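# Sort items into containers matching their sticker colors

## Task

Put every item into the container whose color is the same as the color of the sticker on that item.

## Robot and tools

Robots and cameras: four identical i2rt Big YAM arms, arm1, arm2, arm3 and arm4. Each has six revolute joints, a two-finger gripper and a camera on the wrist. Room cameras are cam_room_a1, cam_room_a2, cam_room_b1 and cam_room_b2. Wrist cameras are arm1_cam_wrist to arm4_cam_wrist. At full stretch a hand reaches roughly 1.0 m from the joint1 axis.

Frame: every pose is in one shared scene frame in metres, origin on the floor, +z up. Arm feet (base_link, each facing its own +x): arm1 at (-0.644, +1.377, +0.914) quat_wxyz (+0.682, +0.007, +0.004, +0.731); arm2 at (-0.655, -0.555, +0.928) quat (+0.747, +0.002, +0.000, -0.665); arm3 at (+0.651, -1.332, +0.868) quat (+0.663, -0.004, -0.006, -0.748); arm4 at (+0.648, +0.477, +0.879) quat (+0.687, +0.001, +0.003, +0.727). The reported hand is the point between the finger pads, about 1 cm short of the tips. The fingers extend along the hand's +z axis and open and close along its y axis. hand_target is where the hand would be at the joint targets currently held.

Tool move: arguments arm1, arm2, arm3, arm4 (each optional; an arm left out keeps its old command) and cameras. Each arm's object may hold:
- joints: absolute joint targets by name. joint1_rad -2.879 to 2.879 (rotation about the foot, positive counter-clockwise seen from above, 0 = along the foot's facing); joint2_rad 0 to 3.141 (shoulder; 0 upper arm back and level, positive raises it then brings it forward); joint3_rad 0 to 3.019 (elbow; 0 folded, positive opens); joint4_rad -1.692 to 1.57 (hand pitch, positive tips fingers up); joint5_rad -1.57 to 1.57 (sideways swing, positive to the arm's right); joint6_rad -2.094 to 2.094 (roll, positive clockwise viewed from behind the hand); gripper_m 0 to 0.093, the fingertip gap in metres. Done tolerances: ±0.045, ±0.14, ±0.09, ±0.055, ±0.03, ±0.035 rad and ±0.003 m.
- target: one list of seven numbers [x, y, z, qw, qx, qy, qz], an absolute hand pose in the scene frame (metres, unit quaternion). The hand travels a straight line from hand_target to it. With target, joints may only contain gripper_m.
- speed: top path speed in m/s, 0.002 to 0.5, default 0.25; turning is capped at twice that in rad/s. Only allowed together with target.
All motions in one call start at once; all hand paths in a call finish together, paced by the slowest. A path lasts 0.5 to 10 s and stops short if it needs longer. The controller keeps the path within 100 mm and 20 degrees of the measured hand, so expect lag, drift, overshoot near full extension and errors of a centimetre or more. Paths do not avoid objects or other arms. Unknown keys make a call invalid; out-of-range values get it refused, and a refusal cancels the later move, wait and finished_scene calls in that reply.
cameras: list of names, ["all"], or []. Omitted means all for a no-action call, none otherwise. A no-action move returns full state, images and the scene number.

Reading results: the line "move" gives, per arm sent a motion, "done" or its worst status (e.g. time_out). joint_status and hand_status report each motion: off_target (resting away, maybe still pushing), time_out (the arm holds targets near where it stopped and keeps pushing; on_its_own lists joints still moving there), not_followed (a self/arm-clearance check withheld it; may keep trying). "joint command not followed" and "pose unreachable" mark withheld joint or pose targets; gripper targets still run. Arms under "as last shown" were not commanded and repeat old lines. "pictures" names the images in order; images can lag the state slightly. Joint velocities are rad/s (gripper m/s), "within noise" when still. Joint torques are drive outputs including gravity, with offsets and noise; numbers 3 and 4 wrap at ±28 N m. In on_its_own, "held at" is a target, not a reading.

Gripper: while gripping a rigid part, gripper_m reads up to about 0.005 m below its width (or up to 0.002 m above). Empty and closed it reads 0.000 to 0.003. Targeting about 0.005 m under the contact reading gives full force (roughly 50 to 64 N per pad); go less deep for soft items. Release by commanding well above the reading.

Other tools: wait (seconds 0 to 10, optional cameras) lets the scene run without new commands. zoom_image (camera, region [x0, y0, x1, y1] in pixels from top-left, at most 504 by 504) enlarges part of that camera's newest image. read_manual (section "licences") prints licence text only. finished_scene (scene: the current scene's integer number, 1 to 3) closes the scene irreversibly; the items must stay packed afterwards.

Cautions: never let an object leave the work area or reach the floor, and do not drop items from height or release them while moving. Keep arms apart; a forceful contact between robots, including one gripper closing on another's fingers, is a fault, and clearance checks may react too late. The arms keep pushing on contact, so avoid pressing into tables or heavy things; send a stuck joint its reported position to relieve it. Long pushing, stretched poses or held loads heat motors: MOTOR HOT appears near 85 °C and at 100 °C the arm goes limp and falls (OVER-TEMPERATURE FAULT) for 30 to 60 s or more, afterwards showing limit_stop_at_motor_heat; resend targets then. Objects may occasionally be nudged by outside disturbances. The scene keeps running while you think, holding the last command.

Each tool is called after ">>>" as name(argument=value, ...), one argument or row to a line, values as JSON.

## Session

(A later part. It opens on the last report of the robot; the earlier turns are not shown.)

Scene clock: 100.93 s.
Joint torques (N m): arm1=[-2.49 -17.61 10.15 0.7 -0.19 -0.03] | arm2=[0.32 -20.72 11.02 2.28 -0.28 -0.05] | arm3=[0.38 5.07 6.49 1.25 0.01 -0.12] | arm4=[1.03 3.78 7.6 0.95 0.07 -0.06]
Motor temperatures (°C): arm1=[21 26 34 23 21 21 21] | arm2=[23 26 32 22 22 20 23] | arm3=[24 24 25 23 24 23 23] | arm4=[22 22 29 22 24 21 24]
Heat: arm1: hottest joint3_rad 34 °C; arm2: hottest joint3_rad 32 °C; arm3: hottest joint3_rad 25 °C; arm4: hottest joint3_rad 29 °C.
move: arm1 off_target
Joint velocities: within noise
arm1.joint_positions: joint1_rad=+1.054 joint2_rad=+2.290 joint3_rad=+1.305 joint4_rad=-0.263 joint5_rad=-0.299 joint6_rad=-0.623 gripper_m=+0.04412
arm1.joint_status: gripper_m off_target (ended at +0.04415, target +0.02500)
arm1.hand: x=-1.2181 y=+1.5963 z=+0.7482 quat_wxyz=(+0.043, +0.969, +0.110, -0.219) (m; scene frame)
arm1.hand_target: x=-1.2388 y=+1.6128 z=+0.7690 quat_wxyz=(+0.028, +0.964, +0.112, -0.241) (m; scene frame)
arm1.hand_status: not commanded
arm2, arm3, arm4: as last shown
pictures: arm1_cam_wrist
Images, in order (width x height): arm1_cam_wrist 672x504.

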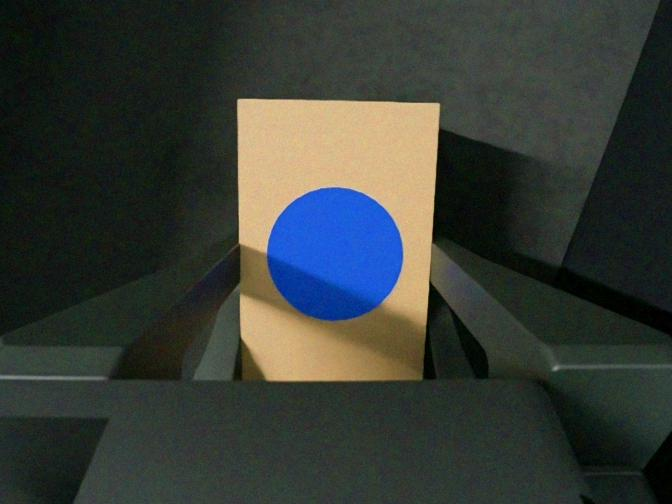

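>>> move(
  arm1={"target":[-1.2,1.59,1.02,0.028,0.9635,0.1123,-0.2404],"speed":0.25},
  arm2={"target":[-1.29,-0.485,1.02,0.0247,0.965,0.0988,-0.2407],"speed":0.25},
  cameras=["arm1_cam_wrist","arm2_cam_wrist"],
)

>>> move(
  arm1={"joints":{"joint2_rad":0.55,"joint3_rad":1.4,"joint4_rad":-1.6,"joint5_rad":0,"joint6_rad":0}},
  arm2={"joints":{"joint2_rad":0.55,"joint3_rad":1.4,"joint4_rad":-1.6,"joint5_rad":0,"joint6_rad":0}},
)

>>> move(
  arm1={"joints":{"joint1_rad":-2.25}},
  arm2={"joints":{"joint1_rad":0.92}},
  cameras=["arm1_cam_wrist","arm2_cam_wrist","cam_room_b1","cam_room_b2"],
)

Scene clock: 111.50 s.
Joint torques (N m): arm1=[-2.2 -14.27 12.75 0.73 -0.15 0.04] | arm2=[0.03 -20.01 11.06 1.17 -0.37 -0.08] | arm3=[0.44 5.19 6.43 1.28 0.02 -0.11] | arm4=[1.26 4.13 7.5 0.9 0.09 -0.09]
Motor temperatures (°C): arm1=[21 26 34 23 21 21 22] | arm2=[23 26 31 22 22 20 24] | arm3=[24 24 25 23 24 23 23] | arm4=[22 22 29 22 24 21 24]
Heat: arm1: hottest joint3_rad 34 °C; arm2: hottest joint3_rad 31 °C; arm3: hottest joint3_rad 25 °C; arm4: hottest joint3_rad 29 °C.
move: arm1 off_target; arm2 done
Joint velocities: within noise
arm1.joint_positions: joint1_rad=+1.054 joint2_rad=+1.774 joint3_rad=+1.282 joint4_rad=-0.729 joint5_rad=-0.297 joint6_rad=-0.623 gripper_m=+0.04412
arm1.joint_status: not commanded
arm1.hand: x=-1.1905 y=+1.5845 z=+1.0046 quat_wxyz=(+0.035, +0.966, +0.111, -0.230) (m; scene frame)
arm1.hand_target: x=-1.1996 y=+1.5899 z=+1.0201 quat_wxyz=(+0.028, +0.964, +0.112, -0.241) (m; scene frame)
arm1.hand_status: off_target (0.019 m and 1.5 deg from the pose sent, 0.273 m and 3.1 deg at the start)
arm2.joint_positions: joint1_rad=-1.834 joint2_rad=+1.830 joint3_rad=+1.368 joint4_rad=-0.643 joint5_rad=-0.166 joint6_rad=-0.304 gripper_m=+0.05307
arm2.joint_status: not commanded
arm2.hand: x=-1.2892 y=-0.4904 z=+1.0164 quat_wxyz=(-0.026, -0.965, -0.096, +0.241) (m; scene frame)
arm2.hand_target: x=-1.2899 y=-0.4849 z=+1.0199 quat_wxyz=(-0.025, -0.965, -0.099, +0.241) (m; scene frame)
arm2.hand_status: done (0.007 m and 0.4 deg from the pose sent, 0.247 m and 2.2 deg at the start)
arm3.joint_positions: joint1_rad=-1.979 joint2_rad=+0.495 joint3_rad=+1.452 joint4_rad=-1.593 joint5_rad=+0.000 joint6_rad=+0.006 gripper_m=+0.09403
arm3.joint_status: not commanded
arm3.hand: x=+0.5294 y=-1.2531 z=+1.4013 quat_wxyz=(+0.111, -0.862, +0.239, +0.433) (m; scene frame)
arm3.hand_target: x=+0.5290 y=-1.2511 z=+1.3987 quat_wxyz=(+0.113, -0.864, +0.242, +0.426) (m; scene frame)
arm3.hand_status: not commanded
arm4.joint_positions: joint1_rad=+0.926 joint2_rad=+0.542 joint3_rad=+1.481 joint4_rad=-1.590 joint5_rad=+0.001 joint6_rad=+0.013 gripper_m=+0.09402
arm4.joint_status: not commanded
arm4.hand: x=+0.5213 y=+0.5660 z=+1.4214 quat_wxyz=(-0.124, +0.855, -0.267, -0.427) (m; scene frame)
arm4.hand_target: x=+0.5256 y=+0.5624 z=+1.4276 quat_wxyz=(-0.127, +0.855, -0.259, -0.431) (m; scene frame)
arm4.hand_status: not commanded
pictures: arm1_cam_wrist, arm2_cam_wrist
Images, in order (width x height): arm1_cam_wrist 672x504, arm2_cam_wrist 672x504.

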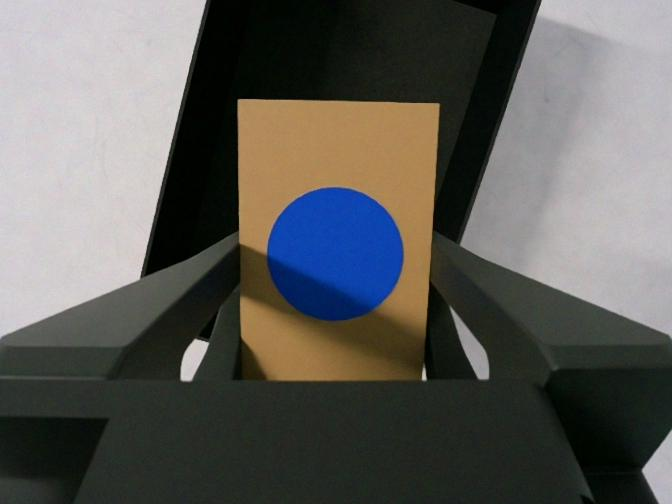

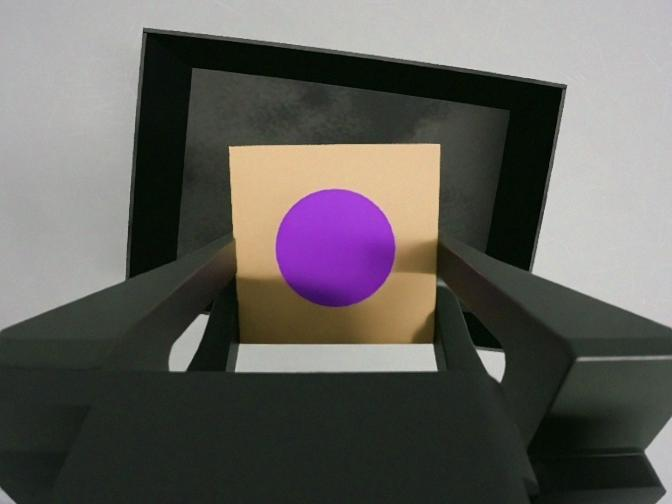

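Scene clock: 113.13 s.
Joint torques (N m): arm1=[-1.38 5.36 9.89 1.33 0.09 0.15] | arm2=[0.15 1.96 10.55 1.83 0.14 0.22] | arm3=[0.62 5.19 6.45 1.29 0.03 -0.11] | arm4=[1.03 4.07 7.49 0.94 0.07 -0.06]
Motor temperatures (°C): arm1=[21 26 34 23 21 21 22] | arm2=[23 26 31 22 22 20 24] | arm3=[24 24 25 23 24 23 23] | arm4=[22 22 29 22 24 21 24]
Heat: arm1: hottest joint3_rad 34 °C; arm2: hottest joint3_rad 31 °C; arm3: hottest joint3_rad 25 °C; arm4: hottest joint3_rad 29 °C.
move: arm1 done; arm2 done
Joint velocities: within noise
arm1.joint_positions: joint1_rad=+1.054 joint2_rad=+0.545 joint3_rad=+1.381 joint4_rad=-1.593 joint5_rad=-0.002 joint6_rad=-0.009 gripper_m=+0.04410
arm1.joint_status: all done
arm1.hand: x=-0.7887 y=+1.4497 z=+1.4145 quat_wxyz=(-0.089, +0.893, -0.200, -0.393) (m; scene frame)
arm1.hand_target: x=-0.7870 y=+1.4494 z=+1.4207 quat_wxyz=(-0.088, +0.891, -0.204, -0.396) (m; scene frame)
arm1.hand_status: not commanded
arm2.joint_positions: joint1_rad=-1.836 joint2_rad=+0.551 joint3_rad=+1.377 joint4_rad=-1.590 joint5_rad=-0.003 joint6_rad=-0.015 gripper_m=+0.05307
arm2.joint_status: all done
arm2.hand: x=-0.8266 y=-0.5315 z=+1.4240 quat_wxyz=(+0.032, -0.918, +0.060, +0.391) (m; scene frame)
arm2.hand_target: x=-0.8219 y=-0.5303 z=+1.4322 quat_wxyz=(+0.033, -0.914, +0.071, +0.397) (m; scene frame)
arm2.hand_status: not commanded
arm3, arm4: as last shown
pictures: none

Scene clock: 115.57 s.
Joint torques (N m): arm1=[-2.02 5.13 10.11 1.17 -0.02 0.11] | arm2=[1.26 2.2 10.5 1.81 0.02 0.2] | arm3=[0.5 5.3 6.48 1.29 0.02 -0.11] | arm4=[0.97 4.13 7.45 0.94 0.08 -0.1]
Motor temperatures (°C): arm1=[21 26 34 23 21 21 22] | arm2=[23 26 32 22 22 20 24] | arm3=[24 24 25 23 24 23 23] | arm4=[22 22 29 22 24 21 24]
Heat: arm1: hottest joint3_rad 34 °C; arm2: hottest joint3_rad 32 °C; arm3: hottest joint3_rad 25 °C; arm4: hottest joint3_rad 29 °C.
move: arm1 done; arm2 done
Joint velocities: within noise
arm1.joint_positions: joint1_rad=-2.243 joint2_rad=+0.545 joint3_rad=+1.381 joint4_rad=-1.593 joint5_rad=+0.001 joint6_rad=-0.007 gripper_m=+0.04394
arm1.joint_status: all done
arm1.hand: x=-0.4966 y=+1.2793 z=+1.4095 quat_wxyz=(-0.370, -0.269, -0.881, +0.120) (m; scene frame)
arm1.hand_target: x=-0.4984 y=+1.2793 z=+1.4158 quat_wxyz=(-0.373, -0.275, -0.878, +0.121) (m; scene frame)
arm1.hand_status: not commanded
arm2.joint_positions: joint1_rad=+0.914 joint2_rad=+0.551 joint3_rad=+1.377 joint4_rad=-1.590 joint5_rad=-0.001 joint6_rad=-0.014 gripper_m=+0.05307
arm2.joint_status: all done
arm2.hand: x=-0.5082 y=-0.6457 z=+1.4242 quat_wxyz=(-0.378, -0.239, -0.888, +0.105) (m; scene frame)
arm2.hand_target: x=-0.5116 y=-0.6428 z=+1.4324 quat_wxyz=(-0.385, -0.243, -0.884, +0.104) (m; scene frame)
arm2.hand_status: not commanded
arm3, arm4: as last shown
pictures: arm1_cam_wrist, arm2_cam_wrist, cam_room_b1, cam_room_b2
Images, in order (width x height): arm1_cam_wrist 672x504, arm2_cam_wrist 672x504, cam_room_b1 672x504, cam_room_b2 672x504.

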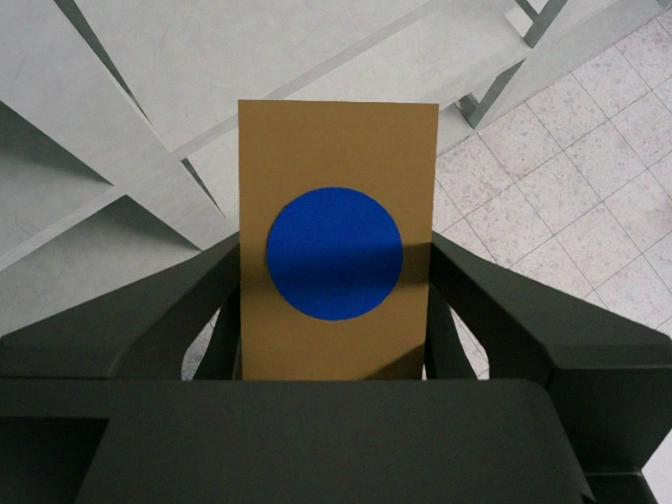

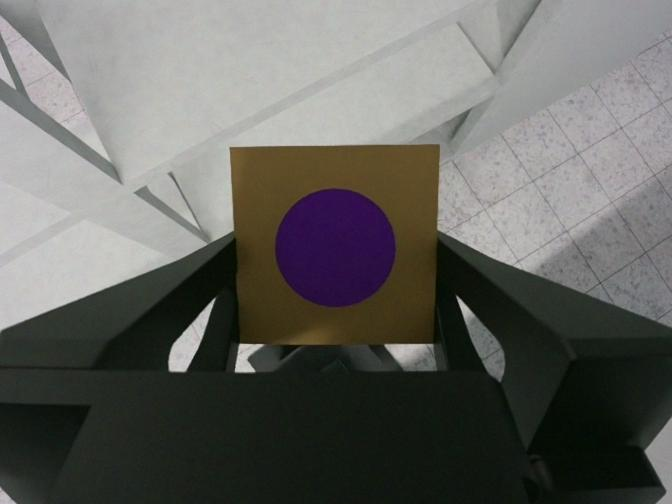

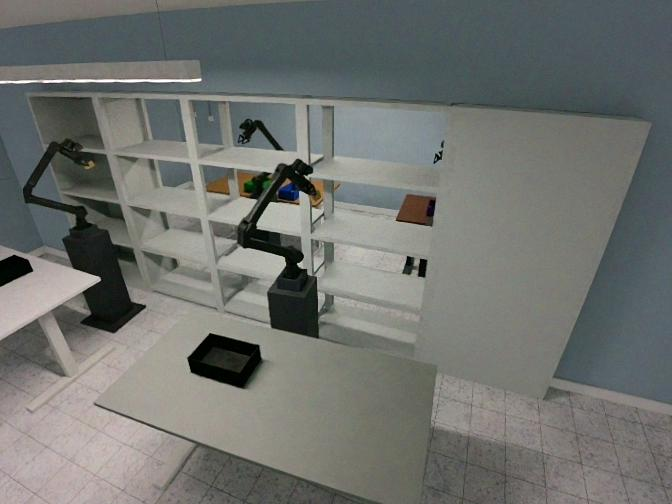

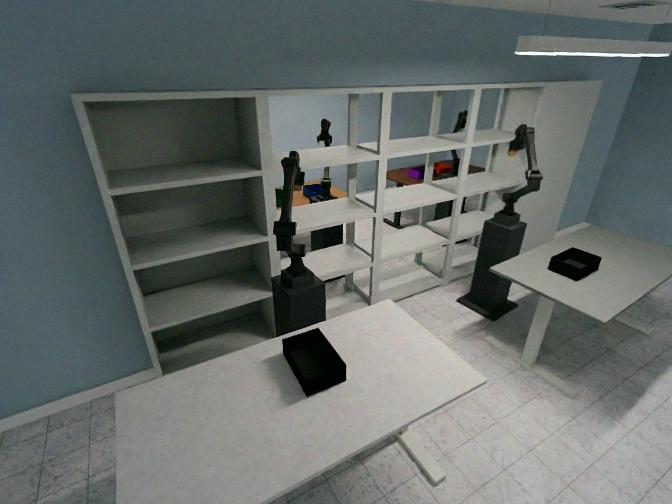

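>>> move(
  arm1={"target":[-0.36,1.18,1.2,0.365,0.276,0.8815,-0.1145],"speed":0.3},
  arm2={"target":[-0.36,-0.73,1.2,0.3696,0.242,0.892,-0.1003],"speed":0.3},
)

>>> move(
  arm1={"target":[-0.14,1.027,1.14,0.231,0.290,0.925,-0.0724],"speed":0.25},
  arm2={"target":[-0.14,-0.858,1.14,0.2335,0.254,0.936,-0.0634],"speed":0.25},
  cameras=["arm1_cam_wrist","arm2_cam_wrist","cam_room_b1","cam_room_b2","cam_room_a1","cam_room_a2"],
)

Scene clock: 126.83 s.
Joint torques (N m): arm1=[-2.55 -1.08 12.93 2.33 -0.05 0.05] | arm2=[1.49 -4.48 11.74 3.15 0.14 0.19] | arm3=[0.5 5.13 6.45 1.29 0.02 -0.11] | arm4=[1.55 4.48 7.47 1.05 0.02 -0.12]
Motor temperatures (°C): arm1=[21 25 33 23 21 21 22] | arm2=[23 26 32 22 22 20 24] | arm3=[24 24 25 23 24 23 23] | arm4=[22 22 30 22 24 21 24]
Heat: arm1: hottest joint3_rad 33 °C; arm2: hottest joint3_rad 32 °C; arm3: hottest joint3_rad 25 °C; arm4: hottest joint3_rad 30 °C.
move: arm1 off_target; arm2 done
Joint velocities: within noise
arm1.joint_positions: joint1_rad=-2.247 joint2_rad=+0.732 joint3_rad=+0.793 joint4_rad=-0.878 joint5_rad=-0.011 joint6_rad=-0.007 gripper_m=+0.04394
arm1.joint_status: not commanded
arm1.hand: x=-0.3623 y=+1.1858 z=+1.1856 quat_wxyz=(-0.345, -0.272, -0.892, +0.108) (m; scene frame)
arm1.hand_target: x=-0.3603 y=+1.1803 z=+1.2000 quat_wxyz=(-0.365, -0.276, -0.882, +0.115) (m; scene frame)
arm1.hand_status: off_target (0.016 m and 2.7 deg from the pose sent, 0.269 m and 1.2 deg at the start)
arm2.joint_positions: joint1_rad=+0.916 joint2_rad=+0.740 joint3_rad=+0.767 joint4_rad=-0.844 joint5_rad=-0.001 joint6_rad=-0.014 gripper_m=+0.05307
arm2.joint_status: not commanded
arm2.hand: x=-0.3641 y=-0.7304 z=+1.1937 quat_wxyz=(-0.355, -0.241, -0.898, +0.098) (m; scene frame)
arm2.hand_target: x=-0.3601 y=-0.7299 z=+1.2001 quat_wxyz=(-0.369, -0.242, -0.892, +0.100) (m; scene frame)
arm2.hand_status: done (0.008 m and 1.9 deg from the pose sent, 0.282 m and 1.3 deg at the start)
arm3, arm4: as last shown
pictures: none

Scene clock: 128.63 s.
Joint torques (N m): arm1=[-2.08 -13.98 17.14 0.7 0.1 0.09] | arm2=[1.49 -16.44 16.39 1.1 0.13 0.2] | arm3=[0.5 5.13 6.43 1.26 0.02 -0.12] | arm4=[1.14 3.96 7.42 0.88 0.08 -0.09]
Motor temperatures (°C): arm1=[21 25 33 23 21 21 22] | arm2=[23 26 32 22 22 20 24] | arm3=[24 24 25 23 24 23 23] | arm4=[22 22 30 22 24 21 24]
Heat: arm1: hottest joint3_rad 33 °C; arm2: hottest joint3_rad 32 °C; arm3: hottest joint3_rad 25 °C; arm4: hottest joint3_rad 30 °C.
move: arm1 off_target; arm2 off_target
Joint velocities: within noise
arm1.joint_positions: joint1_rad=-2.247 joint2_rad=+1.632 joint3_rad=+1.420 joint4_rad=-0.917 joint5_rad=-0.010 joint6_rad=-0.007 gripper_m=+0.04394
arm1.joint_status: not commanded
arm1.hand: x=-0.1535 y=+1.0399 z=+1.1054 quat_wxyz=(-0.203, -0.287, -0.934, +0.063) (m; scene frame)
arm1.hand_target: x=-0.1416 y=+1.0282 z=+1.1402 quat_wxyz=(-0.232, -0.290, -0.926, +0.073) (m; scene frame)
arm1.hand_status: off_target (0.039 m and 3.6 deg from the pose sent, 0.277 m and 14.3 deg at the start)
arm2.joint_positions: joint1_rad=+0.917 joint2_rad=+1.604 joint3_rad=+1.347 joint4_rad=-0.870 joint5_rad=+0.000 joint6_rad=-0.014 gripper_m=+0.05307
arm2.joint_status: not commanded
arm2.hand: x=-0.1587 y=-0.8520 z=+1.1139 quat_wxyz=(-0.213, -0.253, -0.942, +0.058) (m; scene frame)
arm2.hand_target: x=-0.1413 y=-0.8571 z=+1.1402 quat_wxyz=(-0.234, -0.254, -0.936, +0.063) (m; scene frame)
arm2.hand_status: off_target (0.033 m and 2.6 deg from the pose sent, 0.263 m and 15.2 deg at the start)
arm3, arm4: as last shown
pictures: arm1_cam_wrist, arm2_cam_wrist, cam_room_a1, cam_room_a2, cam_room_b1, cam_room_b2
Images, in order (width x height): arm1_cam_wrist 672x504, arm2_cam_wrist 672x504, cam_room_a1 672x504, cam_room_a2 672x504, cam_room_b1 672x504, cam_room_b2 672x504.

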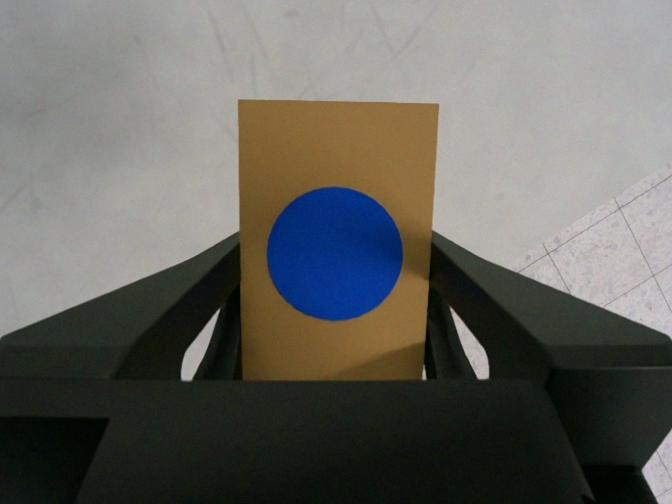

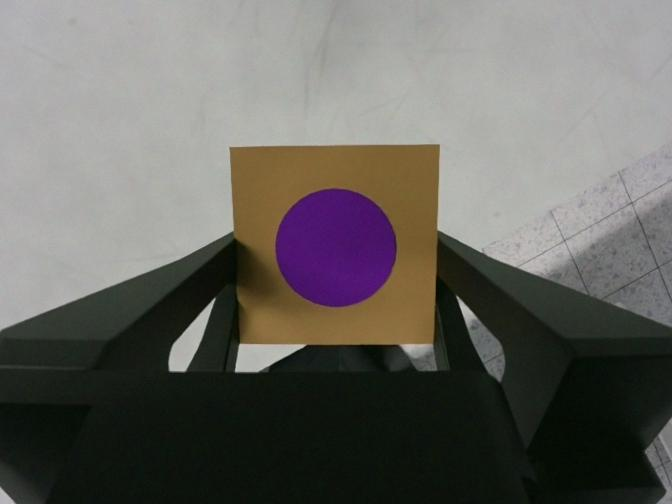

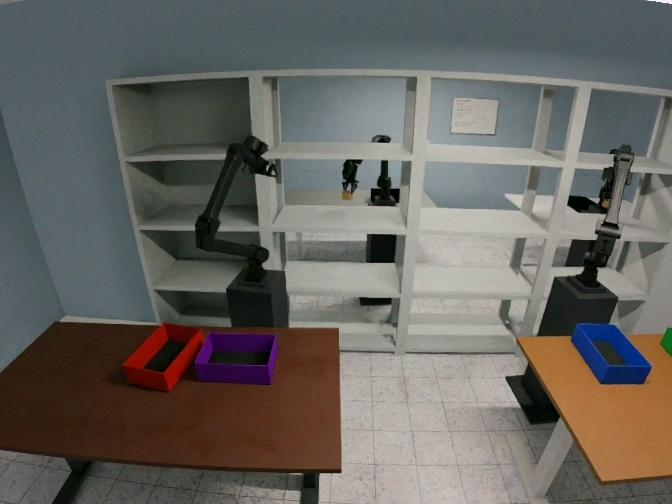

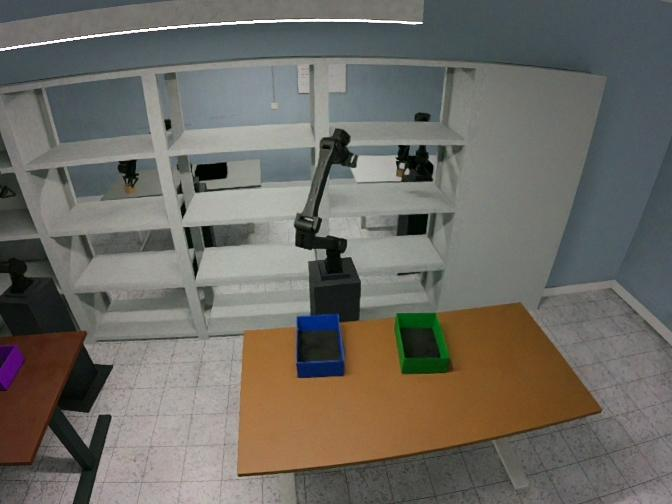

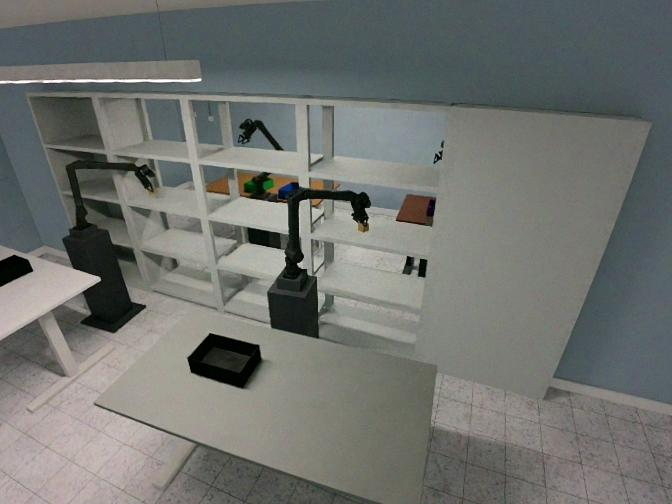

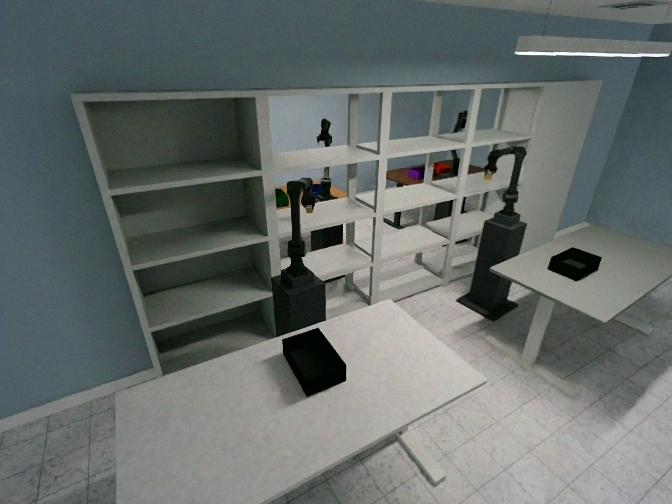

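>>> move(
  arm1={"target":[0.012,0.925,1.11,0.231,0.290,0.925,-0.0724],"speed":0.2},
  arm2={"target":[0.015,-0.948,1.11,0.2335,0.254,0.936,-0.0634],"speed":0.2},
  cameras=["cam_room_b1","cam_room_b2"],
)

>>> move(
  arm1={"target":[0.012,0.925,1.075,0.231,0.290,0.925,-0.0724],"speed":0.08},
  arm2={"target":[0.015,-0.948,1.075,0.2335,0.254,0.936,-0.0634],"speed":0.08},
  cameras=["arm1_cam_wrist","arm2_cam_wrist"],
)

Scene clock: 142.03 s.
Joint torques (N m): arm1=[-1.55 -20.48 17.74 0.64 0.09 0.13] | arm2=[1.38 -22.89 17.02 1.1 0.14 0.21] | arm3=[0.5 5.19 6.49 1.29 0.01 -0.12] | arm4=[1.32 3.72 7.53 1.02 0.08 -0.07]
Motor temperatures (°C): arm1=[21 25 34 23 21 21 22] | arm2=[23 26 36 22 22 20 24] | arm3=[24 24 25 23 24 23 23] | arm4=[22 22 30 22 24 21 24]
Heat: arm1: hottest joint3_rad 34 °C; arm2: hottest joint3_rad 36 °C; arm3: hottest joint3_rad 25 °C; arm4: hottest joint3_rad 30 °C.
move: arm1 off_target; arm2 off_target
Joint velocities: within noise
arm1.joint_positions: joint1_rad=-2.247 joint2_rad=+2.159 joint3_rad=+2.143 joint4_rad=-1.102 joint5_rad=-0.008 joint6_rad=-0.004 gripper_m=+0.04394
arm1.joint_status: not commanded
arm1.hand: x=-0.0009 y=+0.9333 z=+1.0817 quat_wxyz=(-0.207, -0.288, -0.933, +0.065) (m; scene frame)
arm1.hand_target: x=+0.0104 y=+0.9262 z=+1.1102 quat_wxyz=(-0.232, -0.290, -0.926, +0.073) (m; scene frame)
arm1.hand_status: off_target (0.032 m and 3.0 deg from the pose sent, 0.202 m and 3.6 deg at the start)
arm2.joint_positions: joint1_rad=+0.917 joint2_rad=+2.094 joint3_rad=+2.002 joint4_rad=-1.020 joint5_rad=+0.000 joint6_rad=-0.014 gripper_m=+0.05307
arm2.joint_status: not commanded
arm2.hand: x=-0.0025 y=-0.9449 z=+1.0952 quat_wxyz=(-0.219, -0.252, -0.941, +0.060) (m; scene frame)
arm2.hand_target: x=+0.0137 y=-0.9473 z=+1.1100 quat_wxyz=(-0.235, -0.254, -0.936, +0.063) (m; scene frame)
arm2.hand_status: off_target (0.023 m and 1.8 deg from the pose sent, 0.199 m and 2.6 deg at the start)
arm3, arm4: as last shown
pictures: cam_room_b1, cam_room_b2
Images, in order (width x height): cam_room_b1 672x504, cam_room_b2 672x504.

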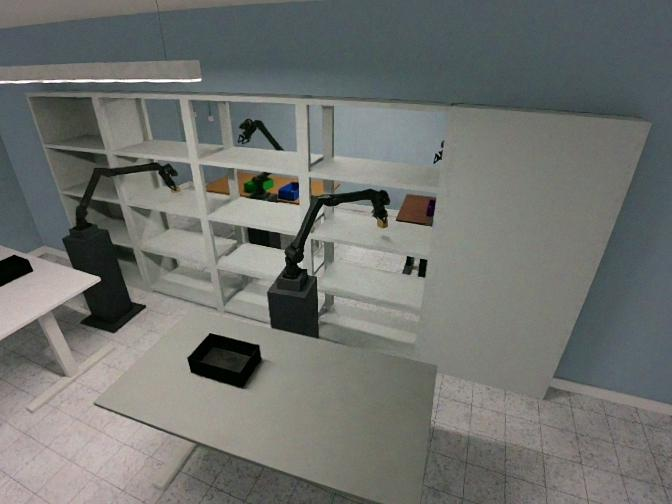

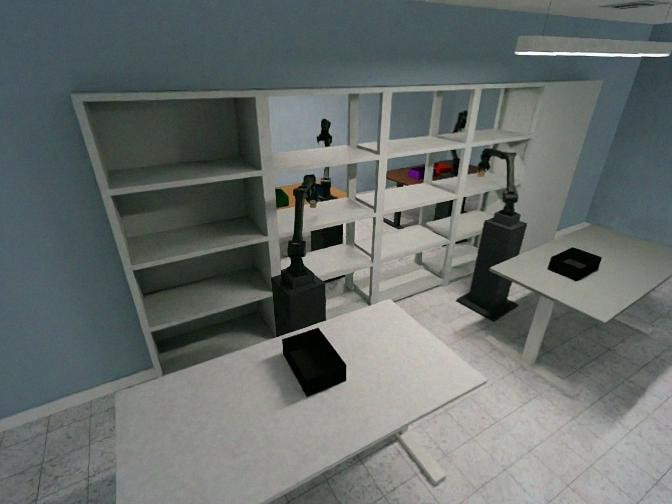

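Scene clock: 143.00 s.
Joint torques (N m): arm1=[-1.73 -19.55 11.74 1.88 0.09 0.12] | arm2=[1.49 -22.3 11.33 2.61 0.15 0.19] | arm3=[0.56 5.19 6.42 1.29 0.02 -0.12] | arm4=[1.14 4.25 7.43 0.98 0.06 -0.09]
Motor temperatures (°C): arm1=[21 25 34 23 21 21 22] | arm2=[23 26 36 22 22 20 24] | arm3=[24 24 25 23 24 23 23] | arm4=[22 22 30 22 24 21 24]
Heat: arm1: hottest joint3_rad 34 °C; arm2: hottest joint3_rad 36 °C; arm3: hottest joint3_rad 25 °C; arm4: hottest joint3_rad 30 °C.
move: arm1 done; arm2 off_target
Joint velocities: within noise
arm1.joint_positions: joint1_rad=-2.247 joint2_rad=+2.161 joint3_rad=+2.134 joint4_rad=-1.049 joint5_rad=-0.007 joint6_rad=-0.004 gripper_m=+0.04394
arm1.joint_status: not commanded
arm1.hand: x=+0.0071 y=+0.9277 z=+1.0815 quat_wxyz=(-0.227, -0.287, -0.928, +0.071) (m; scene frame)
arm1.hand_target: x=+0.0119 y=+0.9252 z=+1.0749 quat_wxyz=(-0.231, -0.290, -0.926, +0.072) (m; scene frame)
arm1.hand_status: done (0.009 m and 0.7 deg from the pose sent, 0.017 m and 3.0 deg at the start)
arm2.joint_positions: joint1_rad=+0.917 joint2_rad=+2.100 joint3_rad=+2.002 joint4_rad=-0.974 joint5_rad=+0.001 joint6_rad=-0.014 gripper_m=+0.05307
arm2.joint_status: not commanded
arm2.hand: x=+0.0064 y=-0.9503 z=+1.0962 quat_wxyz=(-0.238, -0.251, -0.936, +0.066) (m; scene frame)
arm2.hand_target: x=+0.0141 y=-0.9477 z=+1.0750 quat_wxyz=(-0.233, -0.254, -0.936, +0.064) (m; scene frame)
arm2.hand_status: off_target (0.023 m and 0.7 deg from the pose sent, 0.027 m and 1.8 deg at the start)
arm3, arm4: as last shown
pictures: arm1_cam_wrist, arm2_cam_wrist
Images, in order (width x height): arm1_cam_wrist 672x504, arm2_cam_wrist 672x504.

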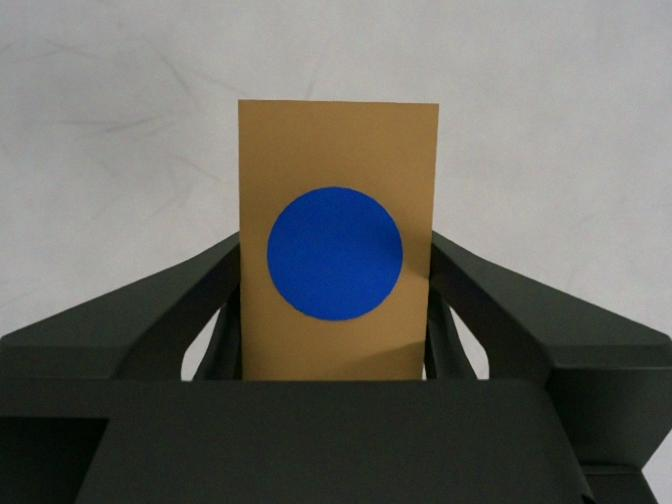

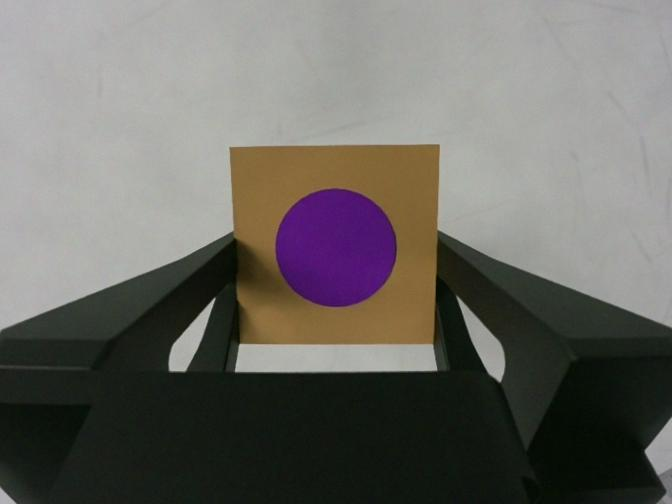

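>>> move(
  arm1={"target":[0.012,0.925,1.045,0.231,0.290,0.925,-0.0724],"speed":0.08},
  arm2={"target":[0.015,-0.948,1.05,0.2335,0.254,0.936,-0.0634],"speed":0.08},
)

>>> move(
  arm1={"target":[0.012,0.925,1.03,0.231,0.290,0.925,-0.0724],"speed":0.05},
  arm2={"target":[0.015,-0.948,1.035,0.2335,0.254,0.936,-0.0634],"speed":0.05},
  cameras=["arm1_cam_wrist","arm2_cam_wrist"],
)

Scene clock: 148.53 s.
Joint torques (N m): arm1=[-2.32 -19.49 11.75 1.84 0.09 0.15] | arm2=[1.44 -22.89 10.61 2.59 0.15 0.2] | arm3=[0.38 5.25 6.43 1.33 0.02 -0.12] | arm4=[1.26 3.9 7.51 0.85 0.06 -0.1]
Motor temperatures (°C): arm1=[21 25 35 23 21 21 22] | arm2=[23 26 35 22 22 20 24] | arm3=[24 24 25 23 24 23 23] | arm4=[22 22 30 22 24 21 24]
Heat: arm1: hottest joint3_rad 35 °C; arm2: hottest joint3_rad 35 °C; arm3: hottest joint3_rad 25 °C; arm4: hottest joint3_rad 30 °C.
move: arm1 done; arm2 off_target
Joint velocities: within noise
arm1.joint_positions: joint1_rad=-2.247 joint2_rad=+2.175 joint3_rad=+2.069 joint4_rad=-0.977 joint5_rad=-0.007 joint6_rad=-0.004 gripper_m=+0.04394
arm1.joint_status: not commanded
arm1.hand: x=+0.0069 y=+0.9275 z=+1.0471 quat_wxyz=(-0.224, -0.287, -0.929, +0.070) (m; scene frame)
arm1.hand_target: x=+0.0120 y=+0.9252 z=+1.0451 quat_wxyz=(-0.231, -0.290, -0.926, +0.072) (m; scene frame)
arm1.hand_status: done (0.006 m and 1.0 deg from the pose sent, 0.037 m and 0.7 deg at the start)
arm2.joint_positions: joint1_rad=+0.917 joint2_rad=+2.116 joint3_rad=+1.965 joint4_rad=-0.917 joint5_rad=+0.001 joint6_rad=-0.014 gripper_m=+0.05307
arm2.joint_status: not commanded
arm2.hand: x=+0.0091 y=-0.9518 z=+1.0721 quat_wxyz=(-0.240, -0.251, -0.936, +0.066) (m; scene frame)
arm2.hand_target: x=+0.0142 y=-0.9478 z=+1.0502 quat_wxyz=(-0.233, -0.254, -0.936, +0.063) (m; scene frame)
arm2.hand_status: off_target (0.023 m and 0.9 deg from the pose sent, 0.047 m and 0.7 deg at the start)
arm3, arm4: as last shown
pictures: none

Scene clock: 149.50 s.
Joint torques (N m): arm1=[-1.96 -19.25 11.36 1.91 0.12 0.16] | arm2=[1.55 -22.48 10.36 2.62 0.15 0.21] | arm3=[0.62 5.19 6.45 1.29 0.02 -0.11] | arm4=[1.08 3.9 7.51 0.99 0.06 -0.07]
Motor temperatures (°C): arm1=[21 25 35 23 21 21 22] | arm2=[23 26 35 22 22 20 24] | arm3=[24 24 25 23 24 23 23] | arm4=[22 22 30 22 24 21 24]
Heat: arm1: hottest joint3_rad 35 °C; arm2: hottest joint3_rad 35 °C; arm3: hottest joint3_rad 25 °C; arm4: hottest joint3_rad 30 °C.
move: arm1 done; arm2 off_target
Joint velocities: within noise
arm1.joint_positions: joint1_rad=-2.247 joint2_rad=+2.177 joint3_rad=+2.043 joint4_rad=-0.943 joint5_rad=-0.007 joint6_rad=-0.004 gripper_m=+0.04394
arm1.joint_status: not commanded
arm1.hand: x=+0.0073 y=+0.9271 z=+1.0365 quat_wxyz=(-0.227, -0.287, -0.928, +0.071) (m; scene frame)
arm1.hand_target: x=+0.0119 y=+0.9252 z=+1.0301 quat_wxyz=(-0.231, -0.290, -0.926, +0.072) (m; scene frame)
arm1.hand_status: done (0.008 m and 0.7 deg from the pose sent, 0.018 m and 1.0 deg at the start)
arm2.joint_positions: joint1_rad=+0.917 joint2_rad=+2.121 joint3_rad=+1.942 joint4_rad=-0.883 joint5_rad=+0.001 joint6_rad=-0.014 gripper_m=+0.05307
arm2.joint_status: not commanded
arm2.hand: x=+0.0099 y=-0.9522 z=+1.0611 quat_wxyz=(-0.242, -0.251, -0.935, +0.067) (m; scene frame)
arm2.hand_target: x=+0.0140 y=-0.9477 z=+1.0353 quat_wxyz=(-0.233, -0.254, -0.936, +0.064) (m; scene frame)
arm2.hand_status: off_target (0.027 m and 1.2 deg from the pose sent, 0.038 m and 0.9 deg at the start)
arm3.joint_positions: joint1_rad=-1.979 joint2_rad=+0.495 joint3_rad=+1.452 joint4_rad=-1.593 joint5_rad=+0.000 joint6_rad=+0.006 gripper_m=+0.09403
arm3.joint_status: not commanded
arm3.hand: x=+0.5294 y=-1.2531 z=+1.4013 quat_wxyz=(+0.111, -0.862, +0.239, +0.433) (m; scene frame)
arm3.hand_target: x=+0.5290 y=-1.2511 z=+1.3987 quat_wxyz=(+0.113, -0.864, +0.242, +0.426) (m; scene frame)
arm3.hand_status: not commanded
arm4.joint_positions: joint1_rad=+0.926 joint2_rad=+0.542 joint3_rad=+1.481 joint4_rad=-1.590 joint5_rad=+0.001 joint6_rad=+0.013 gripper_m=+0.09402
arm4.joint_status: not commanded
arm4.hand: x=+0.5213 y=+0.5660 z=+1.4214 quat_wxyz=(-0.124, +0.855, -0.267, -0.427) (m; scene frame)
arm4.hand_target: x=+0.5256 y=+0.5624 z=+1.4276 quat_wxyz=(-0.127, +0.855, -0.259, -0.431) (m; scene frame)
arm4.hand_status: not commanded
pictures: arm1_cam_wrist, arm2_cam_wrist
Images, in order (width x height): arm1_cam_wrist 672x504, arm2_cam_wrist 672x504.

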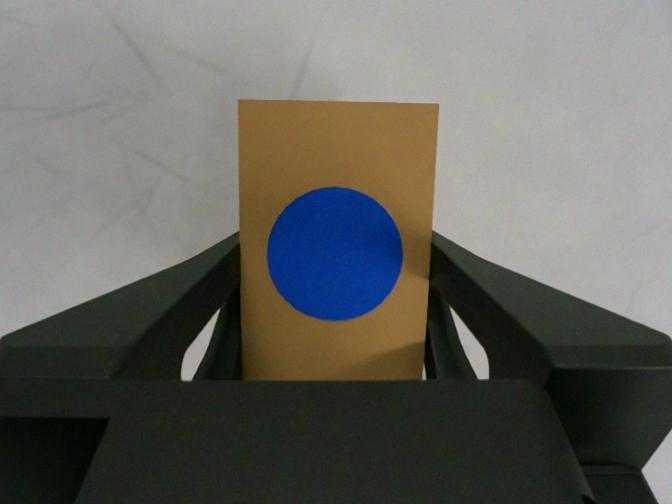

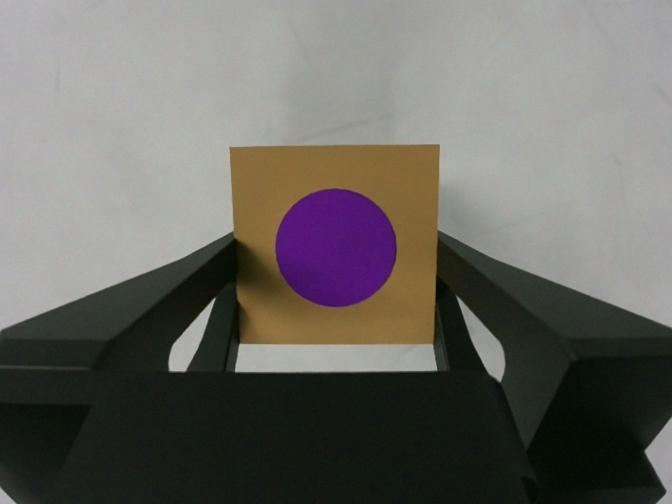

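>>> move(
  arm1={"target":[0.012,0.925,1.018,0.231,0.290,0.925,-0.0724],"speed":0.05},
  arm2={"target":[0.012,-0.946,1.022,0.2335,0.254,0.936,-0.0634],"speed":0.05},
)

>>> move(
  arm1={"target":[0.012,0.925,1.006,0.231,0.290,0.925,-0.0724],"speed":0.05},
  arm2={"target":[0.012,-0.946,1.01,0.2335,0.254,0.936,-0.0634],"speed":0.05},
  cameras=["arm1_cam_wrist","arm2_cam_wrist"],
)

Scene clock: 156.13 s.
Joint torques (N m): arm1=[-1.38 -20.13 11.36 1.91 0.11 0.14] | arm2=[1.44 -22.77 10.18 2.61 0.15 0.2] | arm3=[0.32 5.25 6.45 1.26 0.01 -0.13] | arm4=[0.67 3.66 7.57 1.02 0.05 -0.08]
Motor temperatures (°C): arm1=[21 26 35 23 21 21 22] | arm2=[23 27 35 22 22 20 24] | arm3=[24 24 25 23 24 23 23] | arm4=[22 22 30 22 24 21 24]
Heat: arm1: hottest joint3_rad 35 °C; arm2: hottest joint3_rad 35 °C; arm3: hottest joint3_rad 25 °C; arm4: hottest joint3_rad 30 °C.
move: arm1 done; arm2 off_target
Joint velocities: within noise
arm1.joint_positions: joint1_rad=-2.247 joint2_rad=+2.184 joint3_rad=+2.023 joint4_rad=-0.916 joint5_rad=-0.007 joint6_rad=-0.004 gripper_m=+0.04394
arm1.joint_status: not commanded
arm1.hand: x=+0.0073 y=+0.9270 z=+1.0240 quat_wxyz=(-0.226, -0.287, -0.928, +0.071) (m; scene frame)
arm1.hand_target: x=+0.0119 y=+0.9252 z=+1.0182 quat_wxyz=(-0.231, -0.290, -0.926, +0.072) (m; scene frame)
arm1.hand_status: done (0.008 m and 0.7 deg from the pose sent, 0.019 m and 0.7 deg at the start)
arm2.joint_positions: joint1_rad=+0.917 joint2_rad=+2.121 joint3_rad=+1.907 joint4_rad=-0.847 joint5_rad=+0.001 joint6_rad=-0.014 gripper_m=+0.05307
arm2.joint_status: not commanded
arm2.hand: x=+0.0078 y=-0.9509 z=+1.0479 quat_wxyz=(-0.243, -0.251, -0.935, +0.067) (m; scene frame)
arm2.hand_target: x=+0.0111 y=-0.9457 z=+1.0222 quat_wxyz=(-0.233, -0.254, -0.936, +0.063) (m; scene frame)
arm2.hand_status: off_target (0.027 m and 1.2 deg from the pose sent, 0.040 m and 1.2 deg at the start)
arm3, arm4: as last shown
pictures: none

Scene clock: 157.10 s.
Joint torques (N m): arm1=[-2.02 -19.37 10.82 1.85 0.06 0.14] | arm2=[1.38 -21.89 9.35 2.65 0.14 0.2] | arm3=[0.5 5.01 6.45 1.29 0.02 -0.11] | arm4=[1.32 3.9 7.43 0.91 0.07 -0.04]
Motor temperatures (°C): arm1=[21 26 35 23 21 21 22] | arm2=[23 27 35 22 22 20 24] | arm3=[24 24 25 23 24 23 23] | arm4=[22 22 30 22 24 21 24]
Heat: arm1: hottest joint3_rad 35 °C; arm2: hottest joint3_rad 35 °C; arm3: hottest joint3_rad 25 °C; arm4: hottest joint3_rad 30 °C.
move: arm1 off_target; arm2 off_target
Joint velocities: within noise
arm1.joint_positions: joint1_rad=-2.247 joint2_rad=+2.185 joint3_rad=+2.010 joint4_rad=-0.889 joint5_rad=-0.007 joint6_rad=-0.002 gripper_m=+0.04394
arm1.joint_status: not commanded
arm1.hand: x=+0.0090 y=+0.9258 z=+1.0200 quat_wxyz=(-0.233, -0.287, -0.926, +0.073) (m; scene frame)
arm1.hand_target: x=+0.0118 y=+0.9253 z=+1.0061 quat_wxyz=(-0.231, -0.290, -0.926, +0.072) (m; scene frame)
arm1.hand_status: off_target (0.014 m and 0.4 deg from the pose sent, 0.019 m and 0.7 deg at the start)
arm2.joint_positions: joint1_rad=+0.917 joint2_rad=+2.121 joint3_rad=+1.899 joint4_rad=-0.821 joint5_rad=+0.001 joint6_rad=-0.014 gripper_m=+0.05307
arm2.joint_status: not commanded
arm2.hand: x=+0.0105 y=-0.9525 z=+1.0469 quat_wxyz=(-0.251, -0.250, -0.932, +0.069) (m; scene frame)
arm2.hand_target: x=+0.0106 y=-0.9455 z=+1.0107 quat_wxyz=(-0.233, -0.254, -0.936, +0.064) (m; scene frame)
arm2.hand_status: off_target (0.038 m and 2.2 deg from the pose sent, 0.038 m and 1.2 deg at the start)
arm3, arm4: as last shown
pictures: arm1_cam_wrist, arm2_cam_wrist
Images, in order (width x height): arm1_cam_wrist 672x504, arm2_cam_wrist 672x504.

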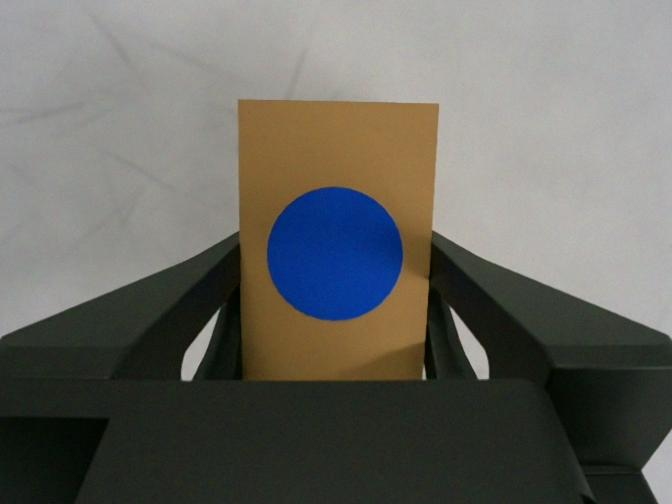

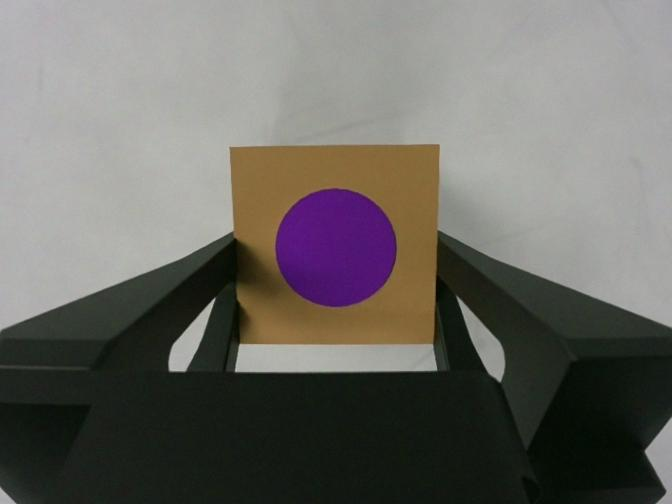

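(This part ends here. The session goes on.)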